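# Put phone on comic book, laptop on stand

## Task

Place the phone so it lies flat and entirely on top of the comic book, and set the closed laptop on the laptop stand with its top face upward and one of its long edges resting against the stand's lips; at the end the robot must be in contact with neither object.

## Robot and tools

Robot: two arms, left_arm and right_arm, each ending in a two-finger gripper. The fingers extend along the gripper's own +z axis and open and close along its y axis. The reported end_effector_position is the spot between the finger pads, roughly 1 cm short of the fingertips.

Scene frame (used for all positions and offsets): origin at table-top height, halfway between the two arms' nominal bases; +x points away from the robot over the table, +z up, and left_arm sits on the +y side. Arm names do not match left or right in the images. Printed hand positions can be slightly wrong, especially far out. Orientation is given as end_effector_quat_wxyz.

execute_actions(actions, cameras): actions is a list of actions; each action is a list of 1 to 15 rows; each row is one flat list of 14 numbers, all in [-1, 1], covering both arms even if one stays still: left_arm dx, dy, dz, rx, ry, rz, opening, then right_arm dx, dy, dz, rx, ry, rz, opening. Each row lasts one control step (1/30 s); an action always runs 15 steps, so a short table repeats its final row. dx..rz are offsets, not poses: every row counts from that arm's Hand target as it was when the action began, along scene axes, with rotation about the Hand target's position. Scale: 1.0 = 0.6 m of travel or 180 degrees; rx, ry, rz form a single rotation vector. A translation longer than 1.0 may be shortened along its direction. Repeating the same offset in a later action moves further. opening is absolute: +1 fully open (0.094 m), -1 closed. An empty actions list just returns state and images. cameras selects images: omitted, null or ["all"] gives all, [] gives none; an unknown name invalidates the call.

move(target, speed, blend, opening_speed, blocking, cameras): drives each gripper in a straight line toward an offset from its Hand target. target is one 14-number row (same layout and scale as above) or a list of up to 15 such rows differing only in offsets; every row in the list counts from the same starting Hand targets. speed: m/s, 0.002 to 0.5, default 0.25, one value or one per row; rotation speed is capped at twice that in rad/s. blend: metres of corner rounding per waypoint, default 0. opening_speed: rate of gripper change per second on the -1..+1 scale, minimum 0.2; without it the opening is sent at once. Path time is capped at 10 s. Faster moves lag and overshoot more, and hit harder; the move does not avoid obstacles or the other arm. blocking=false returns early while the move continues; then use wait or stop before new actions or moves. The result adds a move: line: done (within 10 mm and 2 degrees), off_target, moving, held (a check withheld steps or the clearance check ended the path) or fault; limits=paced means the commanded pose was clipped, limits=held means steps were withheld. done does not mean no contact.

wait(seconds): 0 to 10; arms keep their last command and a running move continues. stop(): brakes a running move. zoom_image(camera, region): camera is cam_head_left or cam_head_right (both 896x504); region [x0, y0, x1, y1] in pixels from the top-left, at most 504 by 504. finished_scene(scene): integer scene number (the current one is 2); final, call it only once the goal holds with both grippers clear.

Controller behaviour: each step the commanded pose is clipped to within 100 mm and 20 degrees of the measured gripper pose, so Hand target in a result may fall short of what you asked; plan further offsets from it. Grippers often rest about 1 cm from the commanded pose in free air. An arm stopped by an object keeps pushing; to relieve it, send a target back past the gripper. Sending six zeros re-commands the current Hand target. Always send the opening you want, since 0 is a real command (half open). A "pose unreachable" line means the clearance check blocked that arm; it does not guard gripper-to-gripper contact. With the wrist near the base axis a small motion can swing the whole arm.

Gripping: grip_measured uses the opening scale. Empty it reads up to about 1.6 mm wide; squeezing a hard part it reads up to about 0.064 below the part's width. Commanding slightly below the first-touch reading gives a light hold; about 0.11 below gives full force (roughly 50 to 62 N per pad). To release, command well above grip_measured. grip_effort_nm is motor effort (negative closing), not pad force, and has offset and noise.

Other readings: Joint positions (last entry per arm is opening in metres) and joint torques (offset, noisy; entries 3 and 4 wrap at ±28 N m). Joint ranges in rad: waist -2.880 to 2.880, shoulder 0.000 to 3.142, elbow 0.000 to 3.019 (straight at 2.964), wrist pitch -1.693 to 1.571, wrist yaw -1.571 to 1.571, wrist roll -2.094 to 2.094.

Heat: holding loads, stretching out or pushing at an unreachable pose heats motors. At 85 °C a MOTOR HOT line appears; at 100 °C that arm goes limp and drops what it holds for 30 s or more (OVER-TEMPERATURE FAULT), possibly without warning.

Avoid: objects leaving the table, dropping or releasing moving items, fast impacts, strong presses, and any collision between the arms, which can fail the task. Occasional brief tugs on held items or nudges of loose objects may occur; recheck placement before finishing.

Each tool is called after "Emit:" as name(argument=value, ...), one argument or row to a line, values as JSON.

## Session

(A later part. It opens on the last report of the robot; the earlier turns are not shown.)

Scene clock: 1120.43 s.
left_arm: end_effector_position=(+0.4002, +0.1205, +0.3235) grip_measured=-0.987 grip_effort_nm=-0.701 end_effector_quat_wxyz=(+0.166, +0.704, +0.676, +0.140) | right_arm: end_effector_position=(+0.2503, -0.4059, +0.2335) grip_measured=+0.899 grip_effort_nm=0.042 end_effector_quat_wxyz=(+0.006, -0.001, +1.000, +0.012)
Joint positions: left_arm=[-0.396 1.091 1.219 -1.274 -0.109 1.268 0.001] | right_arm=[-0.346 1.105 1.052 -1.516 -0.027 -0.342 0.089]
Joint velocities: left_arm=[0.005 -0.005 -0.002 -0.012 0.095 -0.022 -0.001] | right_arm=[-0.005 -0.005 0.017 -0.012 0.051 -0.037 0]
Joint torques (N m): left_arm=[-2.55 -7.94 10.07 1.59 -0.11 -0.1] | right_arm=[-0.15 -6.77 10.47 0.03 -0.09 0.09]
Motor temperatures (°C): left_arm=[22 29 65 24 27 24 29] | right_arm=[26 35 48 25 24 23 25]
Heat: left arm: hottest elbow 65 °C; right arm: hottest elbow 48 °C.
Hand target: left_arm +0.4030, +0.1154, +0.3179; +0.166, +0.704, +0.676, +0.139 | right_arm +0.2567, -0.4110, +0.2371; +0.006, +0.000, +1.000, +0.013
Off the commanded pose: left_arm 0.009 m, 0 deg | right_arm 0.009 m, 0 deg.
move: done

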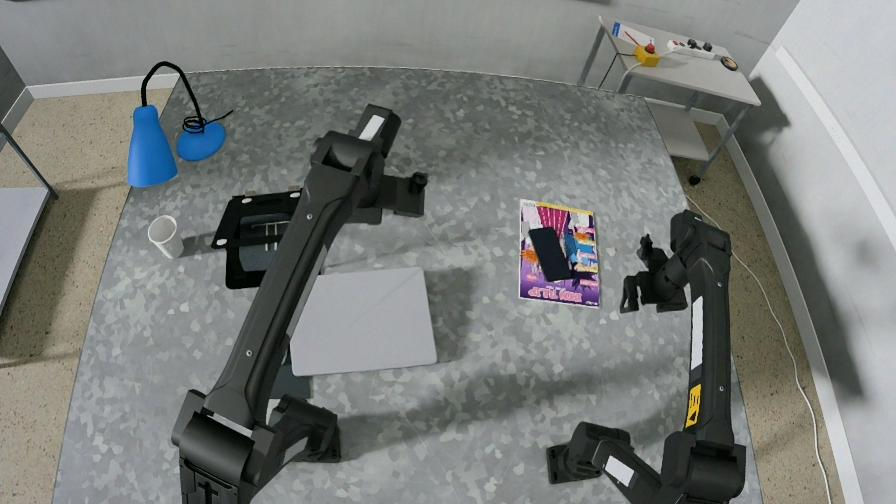

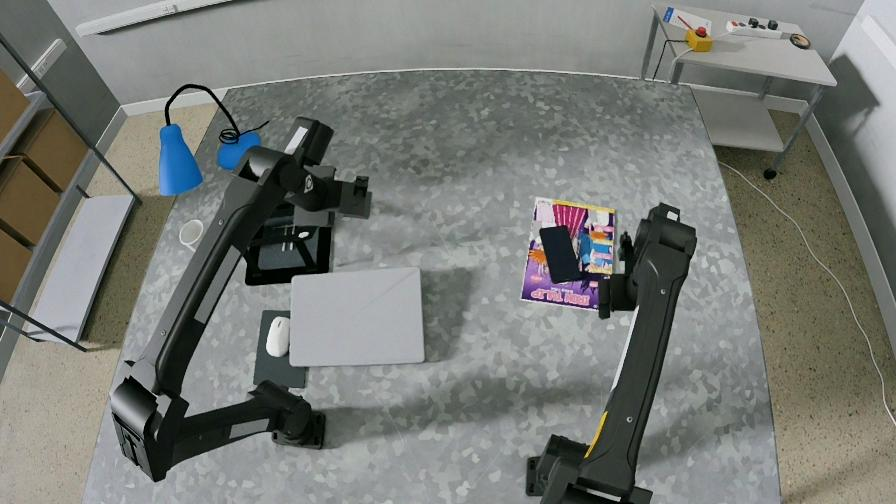

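Emit:
move(
  target=[0.16, 0.4, -0.02, 0, 0.0, 0, -1, 0, 0, 0, 0, 0, 0, -1],
  speed=0.25,
)

Emit:
zoom_image(
  camera="cam_head_left",
  region=[230, 200, 480, 400],
)

Emit:
zoom_image(
  camera="cam_head_right",
  region=[230, 200, 480, 400],
)

Scene clock: 1151.83 s.
left_arm: end_effector_position=(+0.4817, +0.3459, +0.2755) grip_measured=-0.987 grip_effort_nm=-0.696 end_effector_quat_wxyz=(+0.148, +0.706, +0.683, +0.110) | right_arm: end_effector_position=(+0.2503, -0.4059, +0.2335) grip_measured=-0.992 grip_effort_nm=-0.437 end_effector_quat_wxyz=(+0.006, -0.001, +1.000, +0.012)
Joint positions: left_arm=[0.257 1.33 1.306 -1.209 0.158 1.863 0.001] | right_arm=[-0.346 1.105 1.052 -1.516 -0.027 -0.343 0]
Joint velocities: left_arm=[-0.005 -0.015 0.002 0.002 0.022 -0.066 -0.001] | right_arm=[-0.005 -0.015 0.007 -0.007 0.007 0.051 -0.001]
Joint torques (N m): left_arm=[-1.08 -11.11 17.44 0.94 0.26 0.1] | right_arm=[-0.21 -6.77 10.47 0.06 -0.09 0.09]
Motor temperatures (°C): left_arm=[22 28 53 24 27 23 29] | right_arm=[26 35 48 25 24 23 25]
Heat: left arm: hottest elbow 53 °C; right arm: hottest elbow 48 °C.
Hand target: left_arm +0.5016, +0.3550, +0.3047; +0.163, +0.705, +0.676, +0.138 | right_arm +0.2567, -0.4110, +0.2371; +0.006, +0.000, +1.000, +0.013
Off the commanded pose: left_arm 0.036 m, 4 deg | right_arm 0.009 m, 0 deg.
move: off_target (left_arm)

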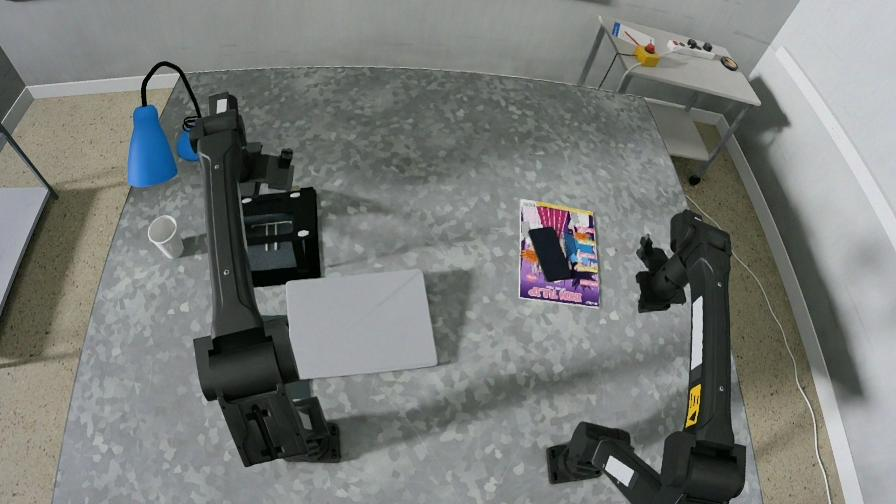

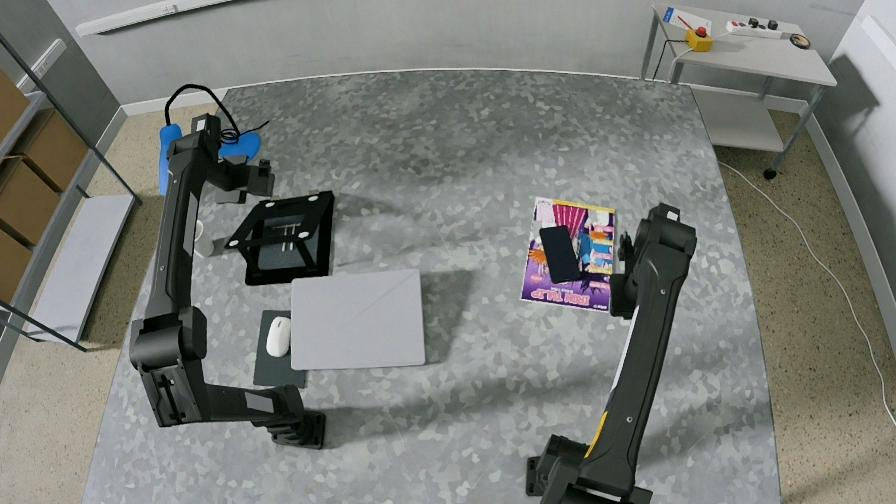

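Scaled by 2.016.

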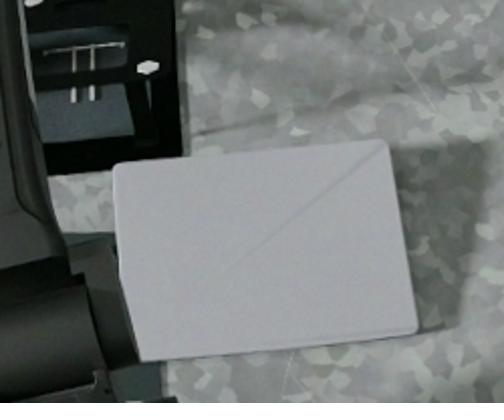

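Scaled by 2.016.

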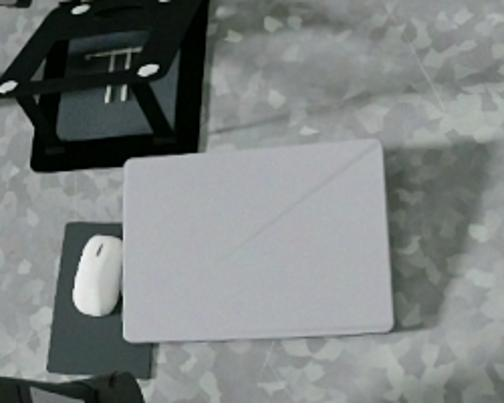

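Emit:
move(
  target=[
    [0, 0, 0, 0, 0, 0, -1, -0.211, 0.885, 0.0, 0, 0, 0, -1],
    [0, 0, 0, 0, 0, 0, -1, -0.225, 0.885, -0.2, 0, 0, 0, -1],
  ],
  speed=0.25,
)

Scene clock: 1167.93 s.
left_arm: end_effector_position=(+0.4818, +0.3459, +0.2753) grip_measured=-0.987 grip_effort_nm=-0.696 end_effector_quat_wxyz=(+0.148, +0.707, +0.683, +0.110) | right_arm: end_effector_position=(+0.1264, +0.1200, +0.1210) grip_measured=-0.992 grip_effort_nm=-0.442 end_effector_quat_wxyz=(-0.001, +0.002, +1.000, +0.017)
Joint positions: left_arm=[0.257 1.33 1.306 -1.209 0.159 1.864 0.001] | right_arm=[1.217 1.588 1.209 -1.161 -0.014 1.227 0]
Joint velocities: left_arm=[-0.005 -0.015 -0.007 -0.007 -0.095 -0.11 -0.001] | right_arm=[-0.005 0.005 -0.007 -0.007 -0.022 -0.007 0]
Joint torques (N m): left_arm=[0.03 -11.28 17.31 0.85 0.24 0.07] | right_arm=[1.38 -15.15 7.75 0.54 0.16 0.25]
Motor temperatures (°C): left_arm=[22 28 56 24 27 23 29] | right_arm=[26 35 49 25 24 23 25]
Heat: left arm: hottest elbow 56 °C; right arm: hottest elbow 49 °C.
Hand target: left_arm +0.5016, +0.3550, +0.3046; +0.163, +0.705, +0.676, +0.138 | right_arm +0.1216, +0.1224, +0.1102; -0.003, +0.000, +1.000, +0.010
Off the commanded pose: left_arm 0.037 m, 4 deg | right_arm 0.006 m, 1 deg.
move: off_target (left_arm)

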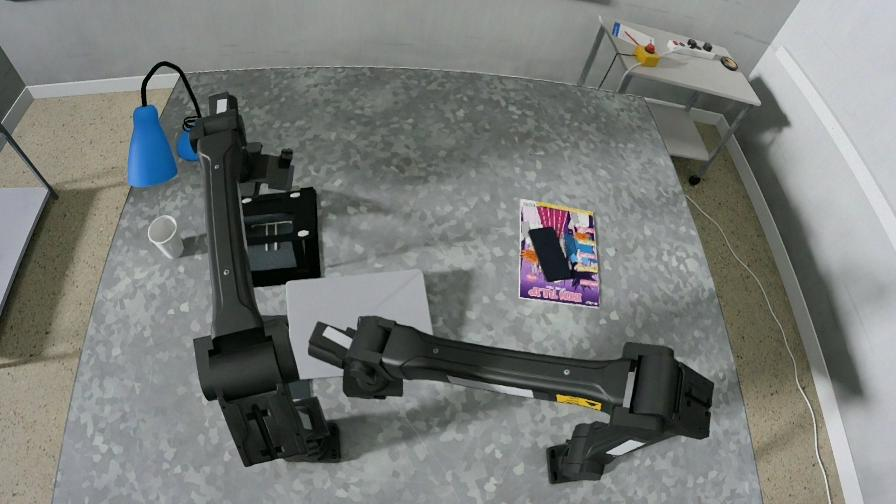

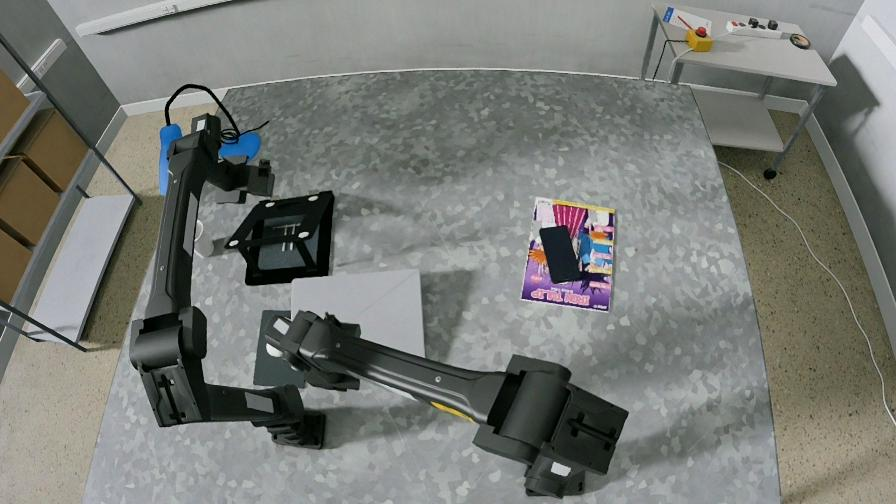

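Emit:
move(
  target=[
    [-0.033, -0.015, -0.04, 0, 0, 0, -1, 0, -0.01, -0.165, 0, 0, 0, -1],
  ],
  speed=0.15,
)

Emit:
zoom_image(
  camera="cam_head_right",
  region=[230, 230, 480, 430],
)

Scene clock: 1172.37 s.
left_arm: end_effector_position=(+0.4839, +0.3465, +0.2732) grip_measured=-0.987 grip_effort_nm=-0.696 end_effector_quat_wxyz=(+0.156, +0.705, +0.680, +0.125) | right_arm: end_effector_position=(+0.1256, +0.1179, +0.0259) grip_measured=-0.992 grip_effort_nm=-0.437 end_effector_quat_wxyz=(+0.000, +0.003, +1.000, +0.022)
Joint positions: left_arm=[0.257 1.315 1.279 -1.162 0.159 1.864 0.001] | right_arm=[1.217 1.7 1.068 -0.897 -0.014 1.228 0]
Joint velocities: left_arm=[-0.015 0.005 -0.007 -0.002 0.037 0.037 0] | right_arm=[-0.005 -0.015 -0.002 -0.012 -0.051 -0.051 -0.001]
Joint torques (N m): left_arm=[-1.55 -14.74 9.7 1.43 0.19 0] | right_arm=[0.85 -14.68 6.3 0.54 0.16 0.15]
Motor temperatures (°C): left_arm=[22 28 56 24 27 23 29] | right_arm=[26 35 49 25 24 23 25]
Heat: left arm: hottest elbow 56 °C; right arm: hottest elbow 49 °C.
Hand target: left_arm +0.4815, +0.3462, +0.2809; +0.164, +0.705, +0.676, +0.138 | right_arm +0.1224, +0.1150, +0.0112; -0.003, +0.000, +1.000, +0.010
Off the commanded pose: left_arm 0.008 m, 2 deg | right_arm 0.015 m, 1 deg.
move: off_target (right_arm)

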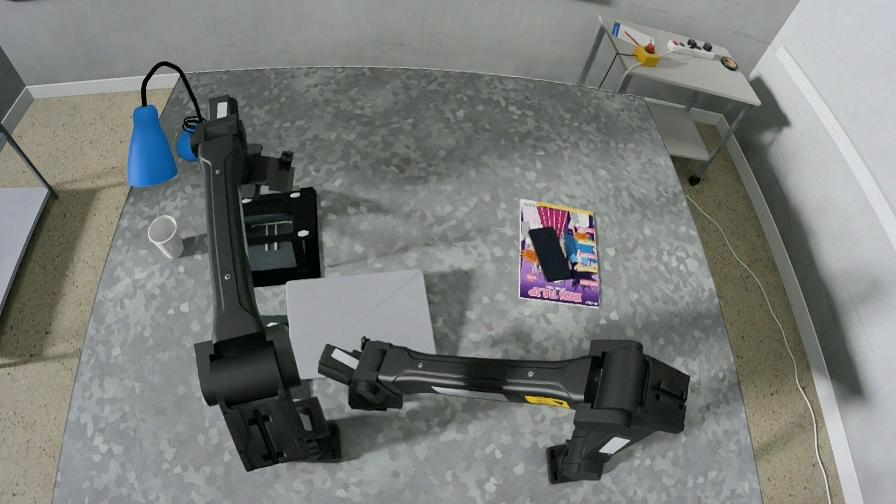

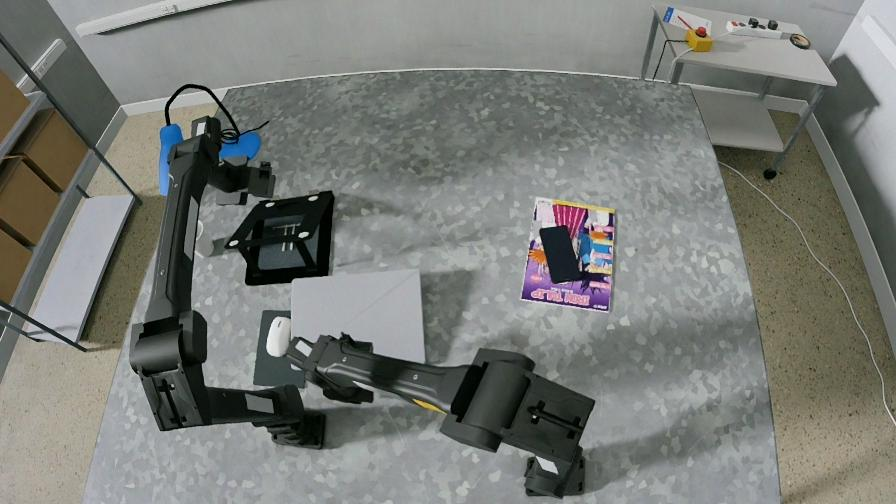

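Scaled by 2.016.

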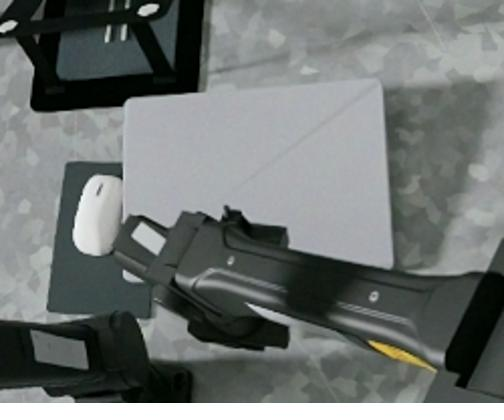

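Emit:
move(
  target=[
    [0, 0, 0, 0, 0, 0, -1, 0.22, -0.0, -0.01, 0, 0, 0, -1],
  ],
  speed=0.12,
)

Emit:
zoom_image(
  camera="cam_head_right",
  region=[230, 200, 480, 400],
)

Scene clock: 1176.53 s.
left_arm: end_effector_position=(+0.4840, +0.3465, +0.2733) grip_measured=-0.987 grip_effort_nm=-0.696 end_effector_quat_wxyz=(+0.157, +0.705, +0.680, +0.126) | right_arm: end_effector_position=(+0.2373, +0.0998, +0.0130) grip_measured=-0.992 grip_effort_nm=-0.437 end_effector_quat_wxyz=(-0.007, -0.001, +1.000, +0.011)
Joint positions: left_arm=[0.257 1.315 1.279 -1.161 0.159 1.864 0.001] | right_arm=[0.985 1.81 1.185 -0.935 -0.023 0.988 0]
Joint velocities: left_arm=[-0.015 -0.015 -0.007 0.017 0.007 -0.095 0] | right_arm=[0.005 -0.015 -0.012 0.002 -0.022 -0.051 0]
Joint torques (N m): left_arm=[-1.85 -13.1 9.99 1.37 0.19 -0.05] | right_arm=[-0.44 -15.15 10.97 0.18 0.32 0.08]
Motor temperatures (°C): left_arm=[22 28 54 24 27 23 29] | right_arm=[26 35 49 25 24 23 25]
Heat: left arm: hottest elbow 54 °C; right arm: hottest elbow 49 °C.
Hand target: left_arm +0.4815, +0.3462, +0.2809; +0.164, +0.705, +0.676, +0.139 | right_arm +0.2551, +0.1136, +0.0063; -0.002, +0.000, +1.000, +0.012
Off the commanded pose: left_arm 0.008 m, 2 deg | right_arm 0.024 m, 0 deg.
move: off_target (right_arm)

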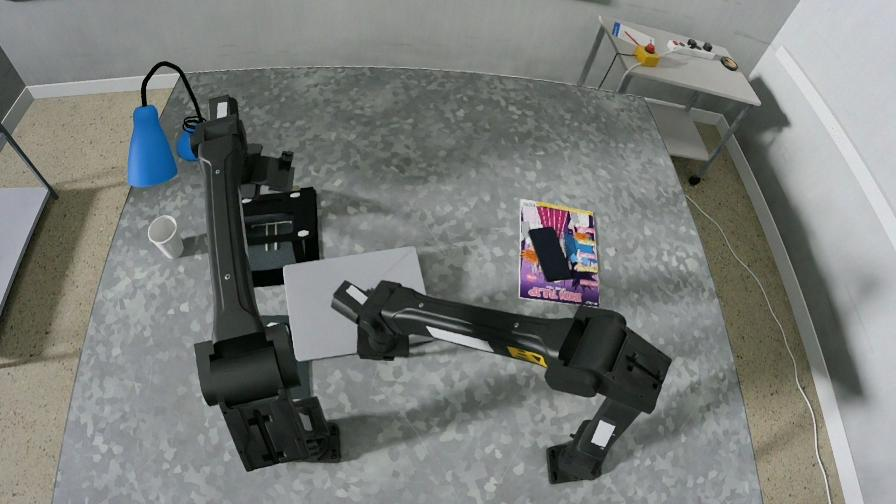

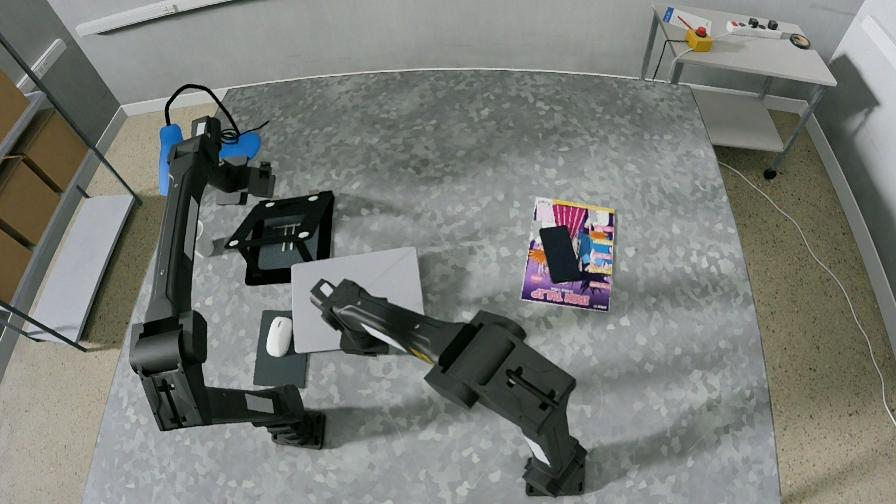

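Scaled by 2.016.

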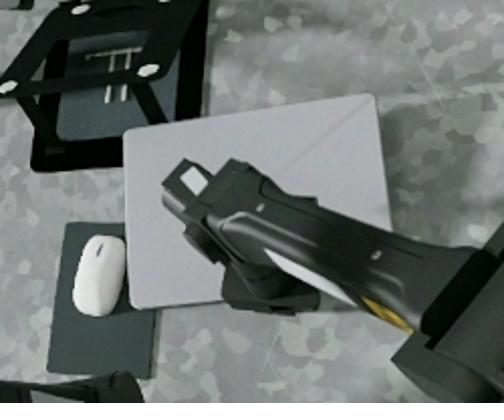

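Emit:
move(
  target=[
    [0, 0, 0, 0, 0, 0, -1, -0.06, 0.0, 0.0, 0, 0, 0, -1],
    [0, 0, 0, 0, 0, 0, -1, -0.06, 0.0, 0.35, 0, 0, 0, -1],
    [0, 0, 0, 0, 0, 0, -1, 0.0, -0.6, 0.35, 0, 0, 0, -1],
  ],
  speed=0.25,
  blend=0.03,
)

Emit:
zoom_image(
  camera="cam_head_right",
  region=[230, 200, 480, 400],
)

Emit:
zoom_image(
  camera="cam_head_left",
  region=[230, 200, 480, 400],
)

Scene clock: 1203.17 s.
left_arm: end_effector_position=(+0.4840, +0.3465, +0.2733) grip_measured=-0.987 grip_effort_nm=-0.691 end_effector_quat_wxyz=(+0.157, +0.705, +0.680, +0.126) | right_arm: end_effector_position=(+0.2587, -0.2390, +0.2243) grip_measured=-0.992 grip_effort_nm=-0.442 end_effector_quat_wxyz=(+0.010, -0.002, +1.000, +0.014)
Joint positions: left_arm=[0.257 1.315 1.279 -1.161 0.159 1.864 0.001] | right_arm=[0.23 1.096 1.022 -1.471 -0.023 0.232 0]
Joint velocities: left_arm=[0.005 -0.015 -0.012 0.012 0.051 -0.066 -0.001] | right_arm=[-0.015 0.015 -0.007 0.012 -0.037 -0.022 -0.001]
Joint torques (N m): left_arm=[-1.32 -14.33 9.89 1.57 0.16 0.02] | right_arm=[-0.32 -9.11 7.9 -0.14 -0.06 0.04]
Motor temperatures (°C): left_arm=[22 29 49 24 27 23 29] | right_arm=[26 36 49 25 24 23 25]
Heat: left arm: hottest elbow 49 °C; right arm: hottest elbow 49 °C.
Hand target: left_arm +0.4815, +0.3462, +0.2809; +0.164, +0.705, +0.676, +0.139 | right_arm +0.2527, -0.2440, +0.2216; +0.003, +0.000, +1.000, +0.014
Off the commanded pose: left_arm 0.008 m, 2 deg | right_arm 0.011 m, 1 deg.
move: off_target (right_arm); blend cut to 0.0177 m at target 1

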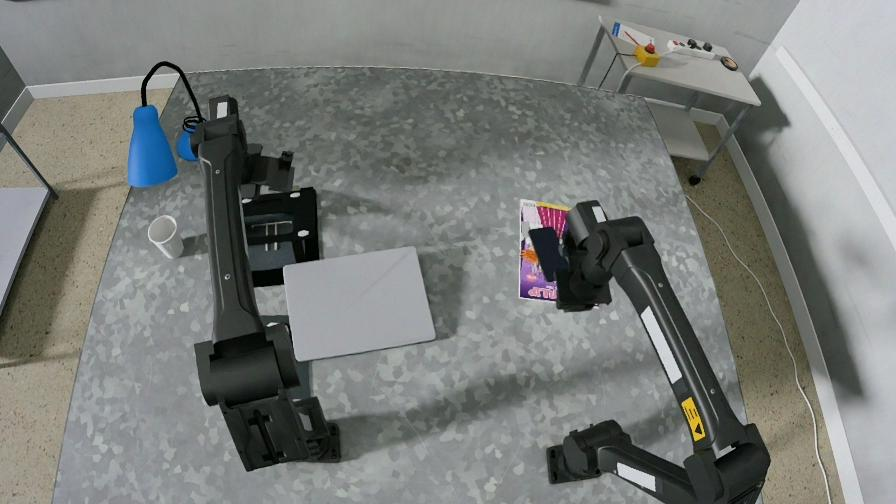

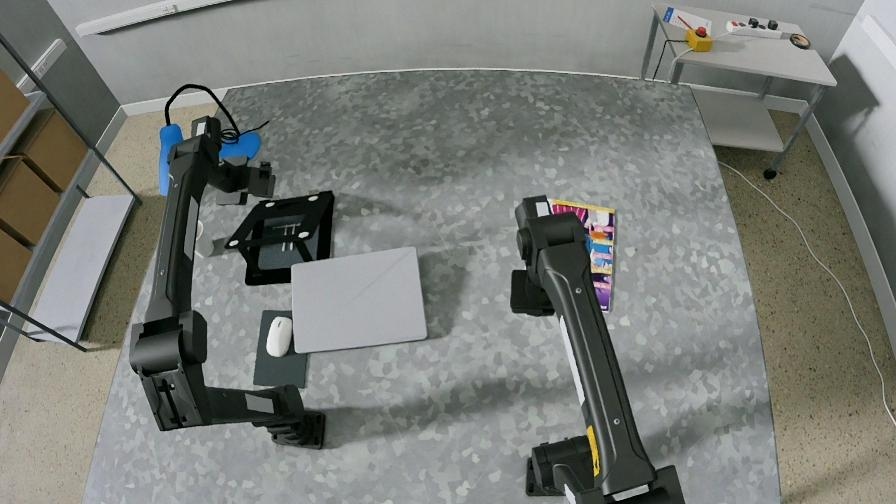

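Scaled by 2.016.

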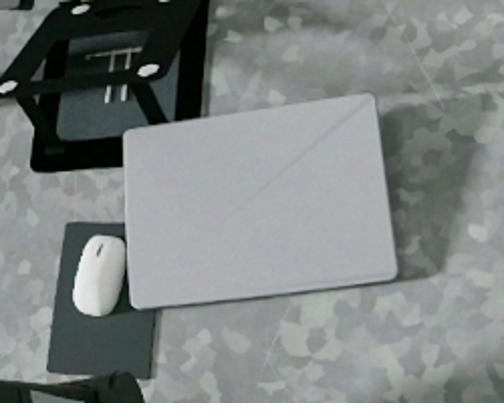

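Scaled by 2.016.

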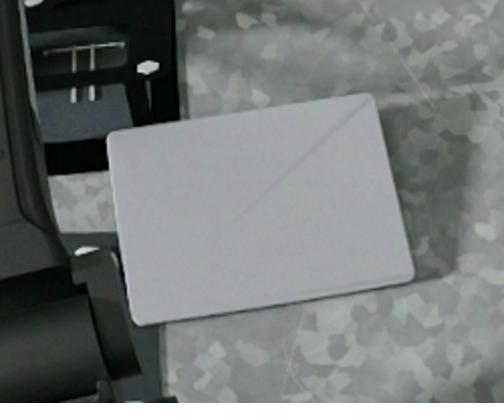

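Emit:
execute_actions(
  actions=[],
)

Scene clock: 1219.67 s.
left_arm: end_effector_position=(+0.4840, +0.3465, +0.2733) grip_measured=-0.987 grip_effort_nm=-0.696 end_effector_quat_wxyz=(+0.157, +0.705, +0.680, +0.126) | right_arm: end_effector_position=(+0.2587, -0.2390, +0.2243) grip_measured=-0.992 grip_effort_nm=-0.437 end_effector_quat_wxyz=(+0.010, -0.002, +1.000, +0.014)
Joint positions: left_arm=[0.257 1.315 1.279 -1.161 0.159 1.864 0.001] | right_arm=[0.23 1.096 1.022 -1.471 -0.023 0.231 0]
Joint velocities: left_arm=[0.005 -0.015 -0.002 0.002 -0.037 -0.066 -0.001] | right_arm=[0.005 0.005 -0.002 0.002 0.051 -0.007 0.001]
Joint torques (N m): left_arm=[-1.55 -13.39 9.74 1.37 0.17 0.01] | right_arm=[-0.38 -9 7.86 -0.14 -0.05 0.08]
Motor temperatures (°C): left_arm=[22 29 48 24 27 23 29] | right_arm=[26 36 50 25 24 23 25]
Heat: left arm: hottest elbow 48 °C; right arm: hottest elbow 50 °C.
Hand target: left_arm +0.4815, +0.3462, +0.2809; +0.164, +0.705, +0.676, +0.139 | right_arm +0.2528, -0.2440, +0.2216; +0.003, +0.001, +1.000, +0.014
Tool commands: left_gripper/opening=-1.0 right_gripper/opening=-1.0
Off the commanded pose: left_arm 0.008 m, 2 deg | right_arm 0.011 m, 1 deg.

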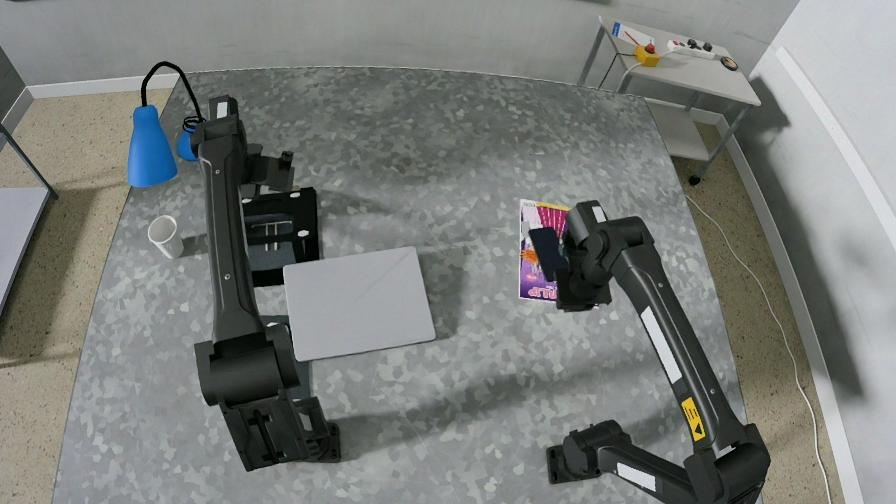

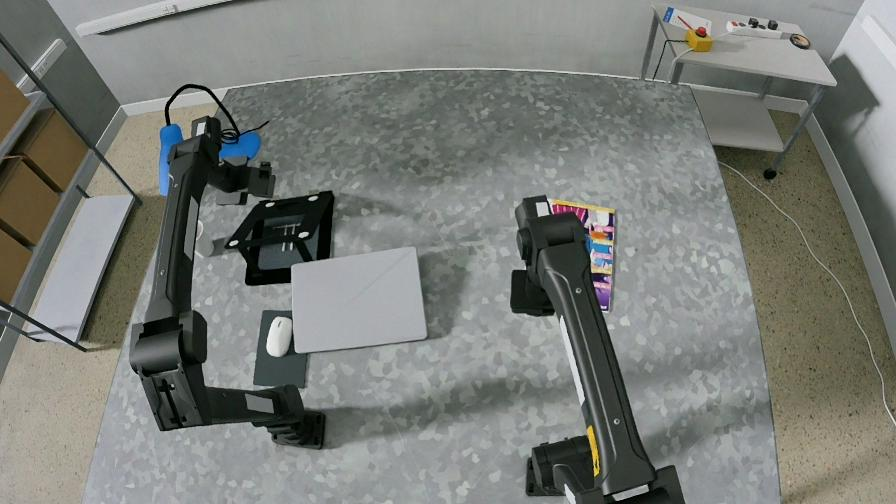

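Emit:
zoom_image(
  camera="cam_head_right",
  region=[200, 160, 450, 380],
)

Emit:
zoom_image(
  camera="cam_head_left",
  region=[200, 160, 450, 380],
)

Scaled by 2.016.

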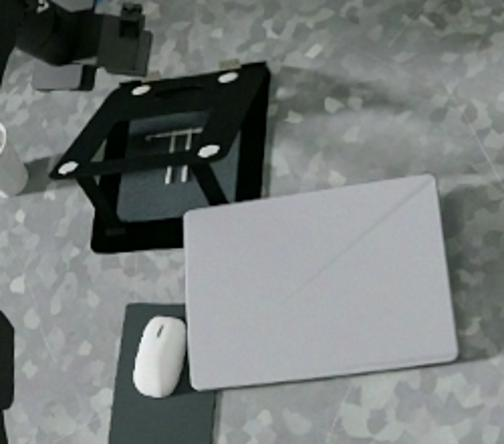

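Scaled by 2.016.

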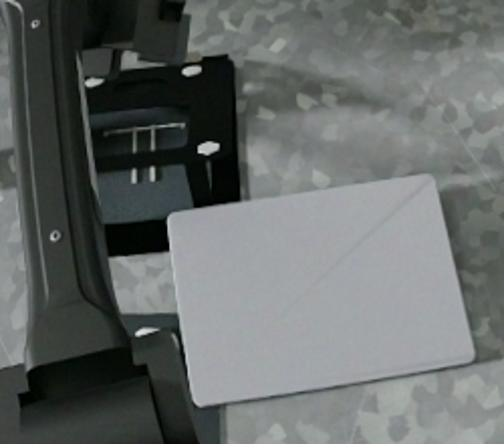

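Emit:
move(
  target=[-0.22, 0.015, 0.0, 0.0116, 0.138, 0.013, -1, 0, 0, 0, 0, 0, 0, -1],
)

Scene clock: 1259.67 s.
left_arm: end_effector_position=(+0.3593, +0.3546, +0.2795) grip_measured=-0.987 grip_effort_nm=-0.696 end_effector_quat_wxyz=(-0.001, +0.709, +0.705, +0.002) | right_arm: end_effector_position=(+0.2587, -0.2390, +0.2243) grip_measured=-0.992 grip_effort_nm=-0.437 end_effector_quat_wxyz=(+0.010, -0.002, +1.000, +0.014)
Joint positions: left_arm=[0.301 1.241 1.279 -1.607 -0.004 1.907 0.001] | right_arm=[0.23 1.096 1.022 -1.471 -0.023 0.231 0]
Joint velocities: left_arm=[-0.005 -0.005 -0.007 -0.032 -0.022 -0.007 0] | right_arm=[0.005 0.005 -0.002 -0.002 -0.007 0.051 0]
Joint torques (N m): left_arm=[0.26 -10.93 8.87 -0.02 -0.1 0.13] | right_arm=[-0.32 -9.05 7.84 -0.16 -0.05 0.08]
Motor temperatures (°C): left_arm=[22 29 45 24 27 23 29] | right_arm=[26 35 49 25 24 23 25]
Heat: left arm: hottest elbow 45 °C; right arm: hottest elbow 49 °C.
Hand target: left_arm +0.3497, +0.3573, +0.2809; -0.004, +0.708, +0.706, +0.001 | right_arm +0.2528, -0.2440, +0.2216; +0.003, +0.001, +1.000, +0.014
Off the commanded pose: left_arm 0.010 m, 0 deg | right_arm 0.008 m, 1 deg.
move: done

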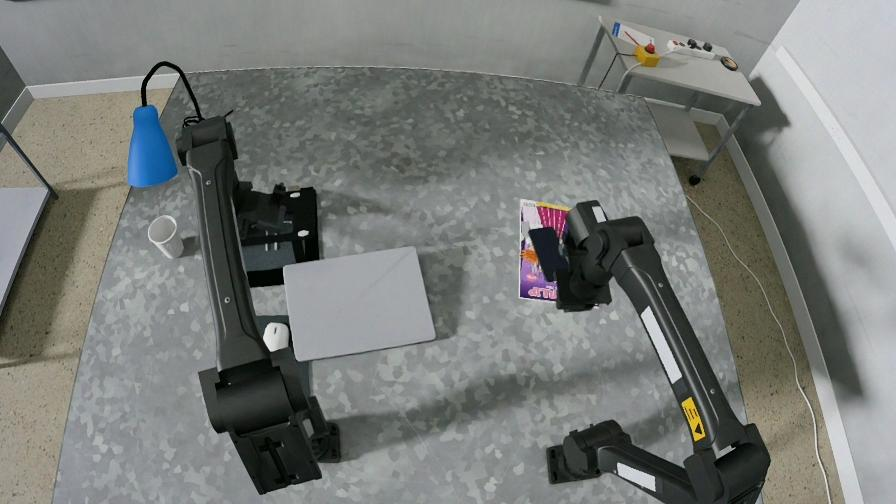

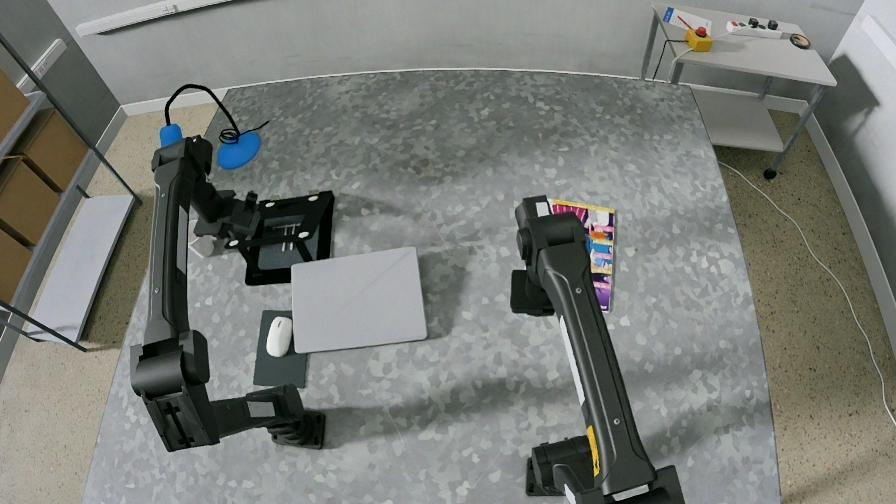

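Emit:
move(
  target=[-0.022, 0.022, -0.2, 0,0,0, -1, 0, 0, 0, 0, 0, 0, -1],
)

Emit:
zoom_image(
  camera="cam_head_right",
  region=[200, 180, 400, 380],
)

Emit:
zoom_image(
  camera="cam_head_left",
  region=[200, 180, 400, 380],
)

Scene clock: 1264.10 s.
left_arm: end_effector_position=(+0.3375, +0.3646, +0.1661) grip_measured=-0.987 grip_effort_nm=-0.696 end_effector_quat_wxyz=(-0.002, +0.710, +0.705, +0.003) | right_arm: end_effector_position=(+0.2587, -0.2390, +0.2243) grip_measured=-0.992 grip_effort_nm=-0.437 end_effector_quat_wxyz=(+0.010, -0.002, +1.000, +0.014)
Joint positions: left_arm=[0.35 1.228 0.968 -1.308 -0.007 1.956 0.001] | right_arm=[0.23 1.096 1.022 -1.471 -0.023 0.231 0]
Joint velocities: left_arm=[-0.005 -0.015 -0.002 0.002 0.007 -0.022 0] | right_arm=[-0.024 -0.005 -0.017 0.007 0.007 -0.051 0]
Joint torques (N m): left_arm=[-0.21 -9.35 9.06 0.5 -0.06 0.09] | right_arm=[-0.32 -9 7.86 -0.12 -0.06 0.08]
Motor temperatures (°C): left_arm=[22 29 45 24 26 23 29] | right_arm=[26 35 49 25 24 23 25]
Heat: left arm: hottest elbow 45 °C; right arm: hottest elbow 49 °C.
Hand target: left_arm +0.3356, +0.3692, +0.1610; -0.004, +0.708, +0.706, +0.001 | right_arm +0.2528, -0.2440, +0.2216; +0.003, +0.000, +1.000, +0.014
Off the commanded pose: left_arm 0.008 m, 0 deg | right_arm 0.008 m, 1 deg.
move: done

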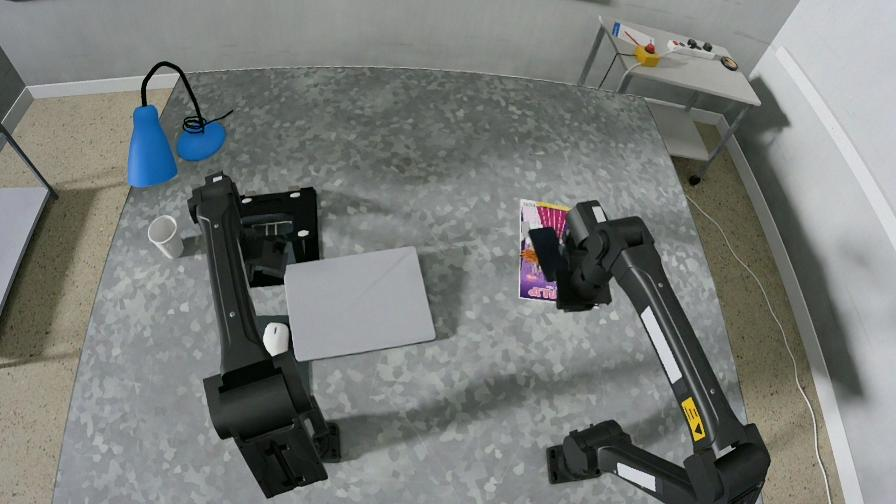

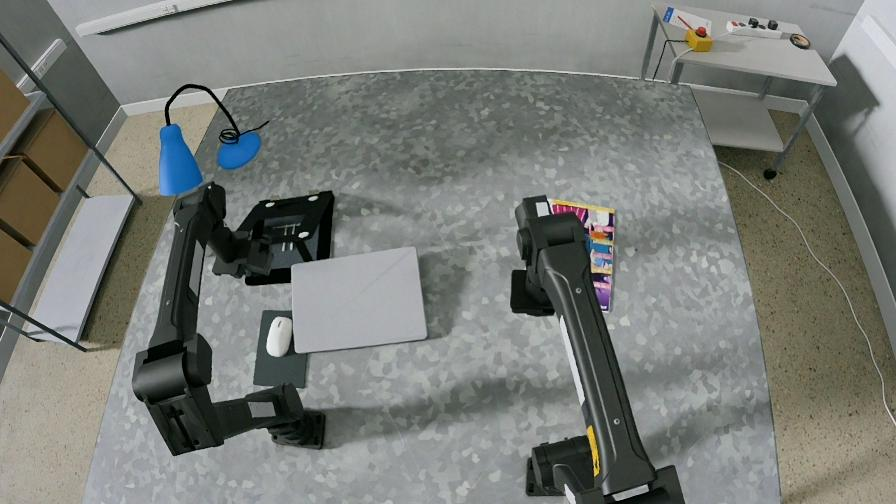

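Scaled by 2.520.

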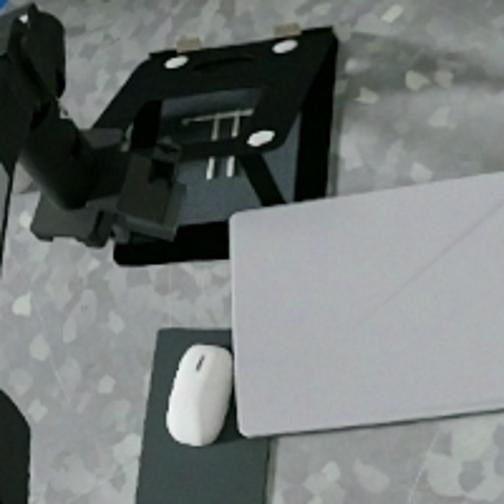

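Scaled by 2.520.

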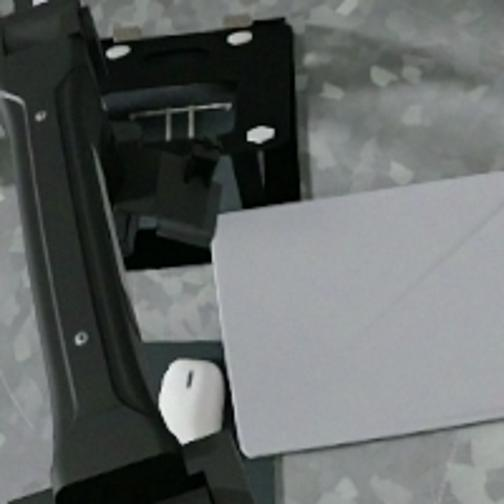

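Emit:
move(
  target=[0.012, -0.008, -0.11, 0,0,0, -1, 0, 0, 0, 0, 0, 0, -1],
  speed=0.12,
)

Emit:
zoom_image(
  camera="cam_head_right",
  region=[200, 180, 400, 380],
)

Emit:
zoom_image(
  camera="cam_head_left",
  region=[200, 180, 400, 380],
)

Scene clock: 1269.47 s.
left_arm: end_effector_position=(+0.3415, +0.3662, +0.1002) grip_measured=-0.987 grip_effort_nm=-0.696 end_effector_quat_wxyz=(-0.002, +0.708, +0.706, +0.003) | right_arm: end_effector_position=(+0.2587, -0.2390, +0.2243) grip_measured=-0.992 grip_effort_nm=-0.437 end_effector_quat_wxyz=(+0.010, -0.002, +1.000, +0.014)
Joint positions: left_arm=[0.35 1.307 0.852 -1.112 -0.007 1.953 0.001] | right_arm=[0.23 1.096 1.022 -1.471 -0.023 0.231 0]
Joint velocities: left_arm=[-0.015 -0.005 0.007 0.002 -0.022 -0.022 0.001] | right_arm=[0.005 -0.015 -0.022 -0.002 -0.095 0.022 0.001]
Joint torques (N m): left_arm=[-2.14 -8.88 8.31 0.61 -0.03 -0.11] | right_arm=[-0.32 -9 7.86 -0.14 -0.05 0.08]
Motor temperatures (°C): left_arm=[22 29 44 24 26 23 29] | right_arm=[26 35 49 25 24 23 25]
Heat: left arm: hottest elbow 44 °C; right arm: hottest elbow 49 °C.
Hand target: left_arm +0.3421, +0.3634, +0.0950; -0.004, +0.708, +0.706, +0.001 | right_arm +0.2528, -0.2440, +0.2216; +0.003, +0.000, +1.000, +0.014
Off the commanded pose: left_arm 0.006 m, 0 deg | right_arm 0.008 m, 1 deg.
move: done

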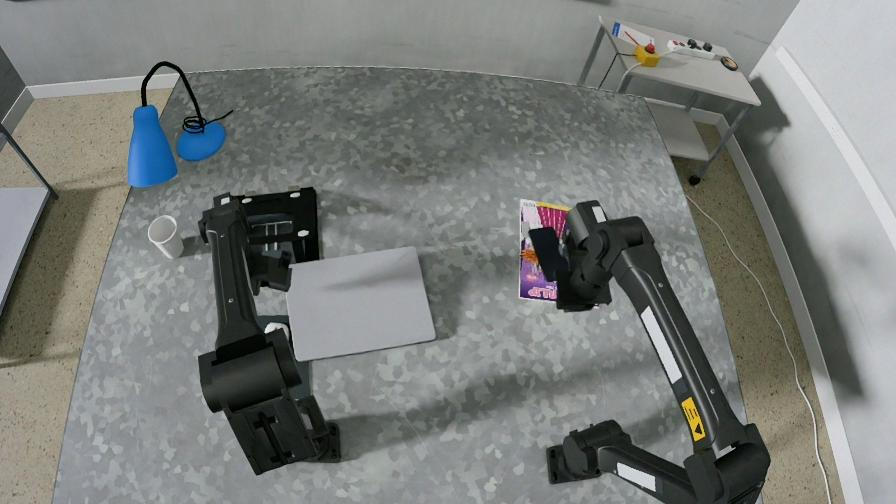

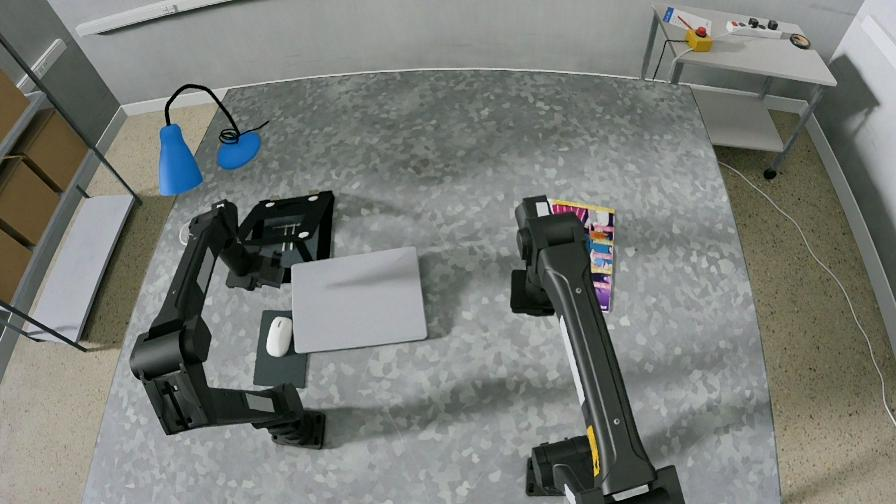

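Scaled by 2.520.

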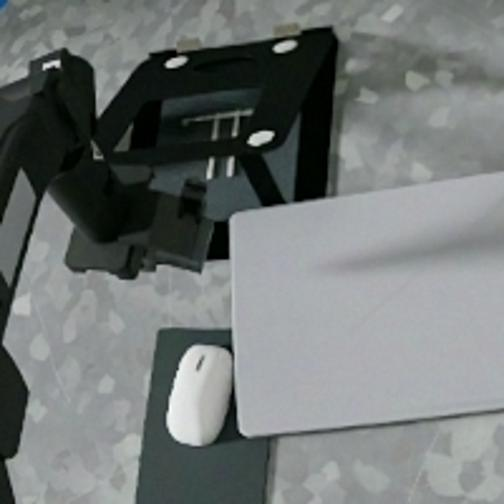

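Scaled by 2.520.

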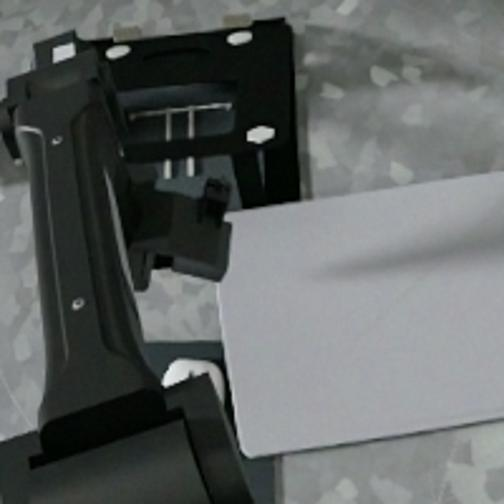

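Emit:
move(
  target=[-0.03, -0.008, -0.07, 0,0,0, -1, 0, 0, 0, 0, 0, 0, -1],
  speed=0.1,
)

Emit:
zoom_image(
  camera="cam_head_right",
  region=[200, 180, 400, 380],
)

Emit:
zoom_image(
  camera="cam_head_left",
  region=[200, 180, 400, 380],
)

Scene clock: 1273.30 s.
left_arm: end_effector_position=(+0.3249, +0.3595, +0.0589) grip_measured=-0.987 grip_effort_nm=-0.691 end_effector_quat_wxyz=(-0.002, +0.708, +0.706, +0.004) | right_arm: end_effector_position=(+0.2587, -0.2390, +0.2243) grip_measured=-0.992 grip_effort_nm=-0.437 end_effector_quat_wxyz=(+0.010, -0.002, +1.000, +0.014)
Joint positions: left_arm=[0.35 1.321 0.74 -0.984 -0.007 1.953 0.001] | right_arm=[0.23 1.096 1.022 -1.471 -0.023 0.231 0]
Joint velocities: left_arm=[0.005 -0.015 0.002 0.002 -0.051 0.022 -0.001] | right_arm=[-0.015 -0.015 -0.007 0.007 -0.066 -0.037 0.001]
Joint torques (N m): left_arm=[-1.73 -9.17 7.62 0.55 -0.01 -0.04] | right_arm=[-0.38 -9 7.83 -0.14 -0.05 0.09]
Motor temperatures (°C): left_arm=[22 29 44 24 26 23 29] | right_arm=[26 35 49 25 24 23 25]
Heat: left arm: hottest elbow 44 °C; right arm: hottest elbow 49 °C.
Hand target: left_arm +0.3237, +0.3583, +0.0533; -0.004, +0.708, +0.706, +0.001 | right_arm +0.2528, -0.2440, +0.2216; +0.003, +0.000, +1.000, +0.014
Off the commanded pose: left_arm 0.006 m, 0 deg | right_arm 0.008 m, 1 deg.
move: done

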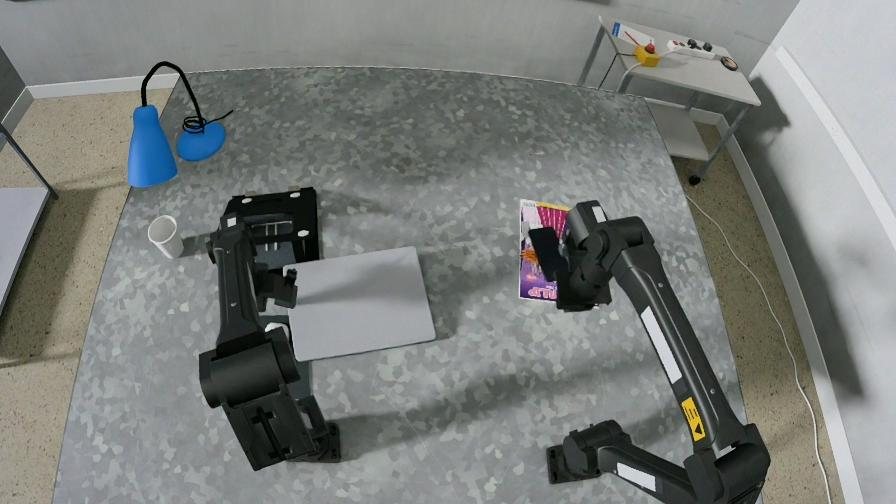

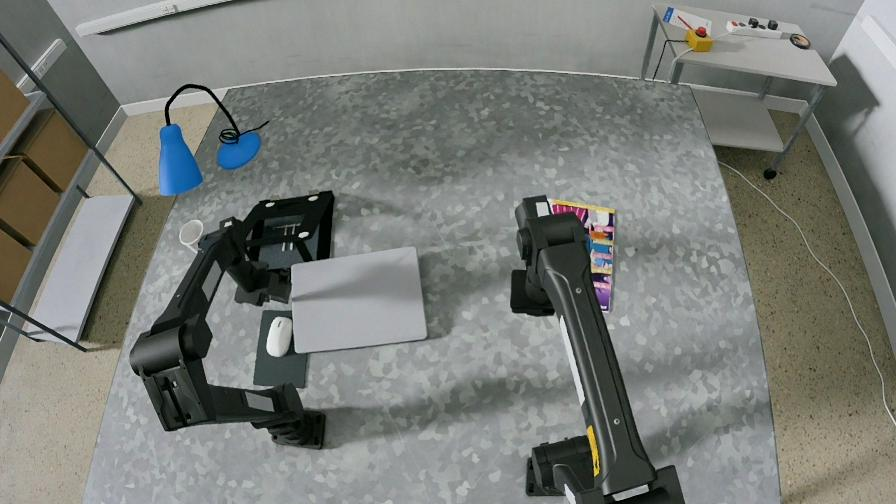

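Scaled by 2.520.

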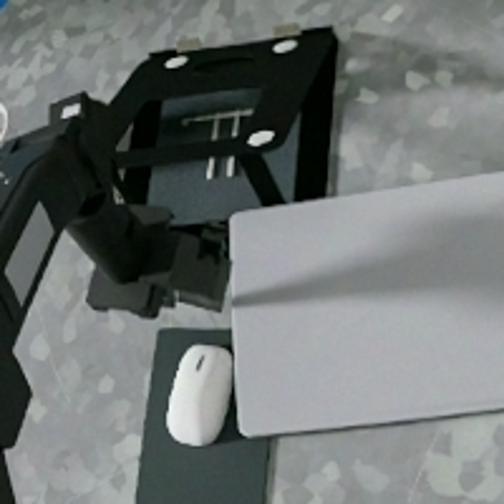

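Scaled by 2.520.

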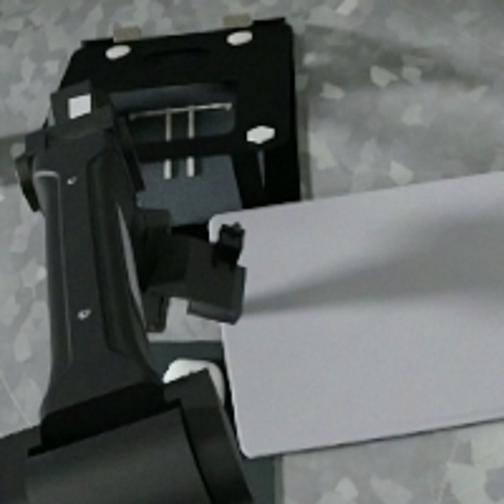

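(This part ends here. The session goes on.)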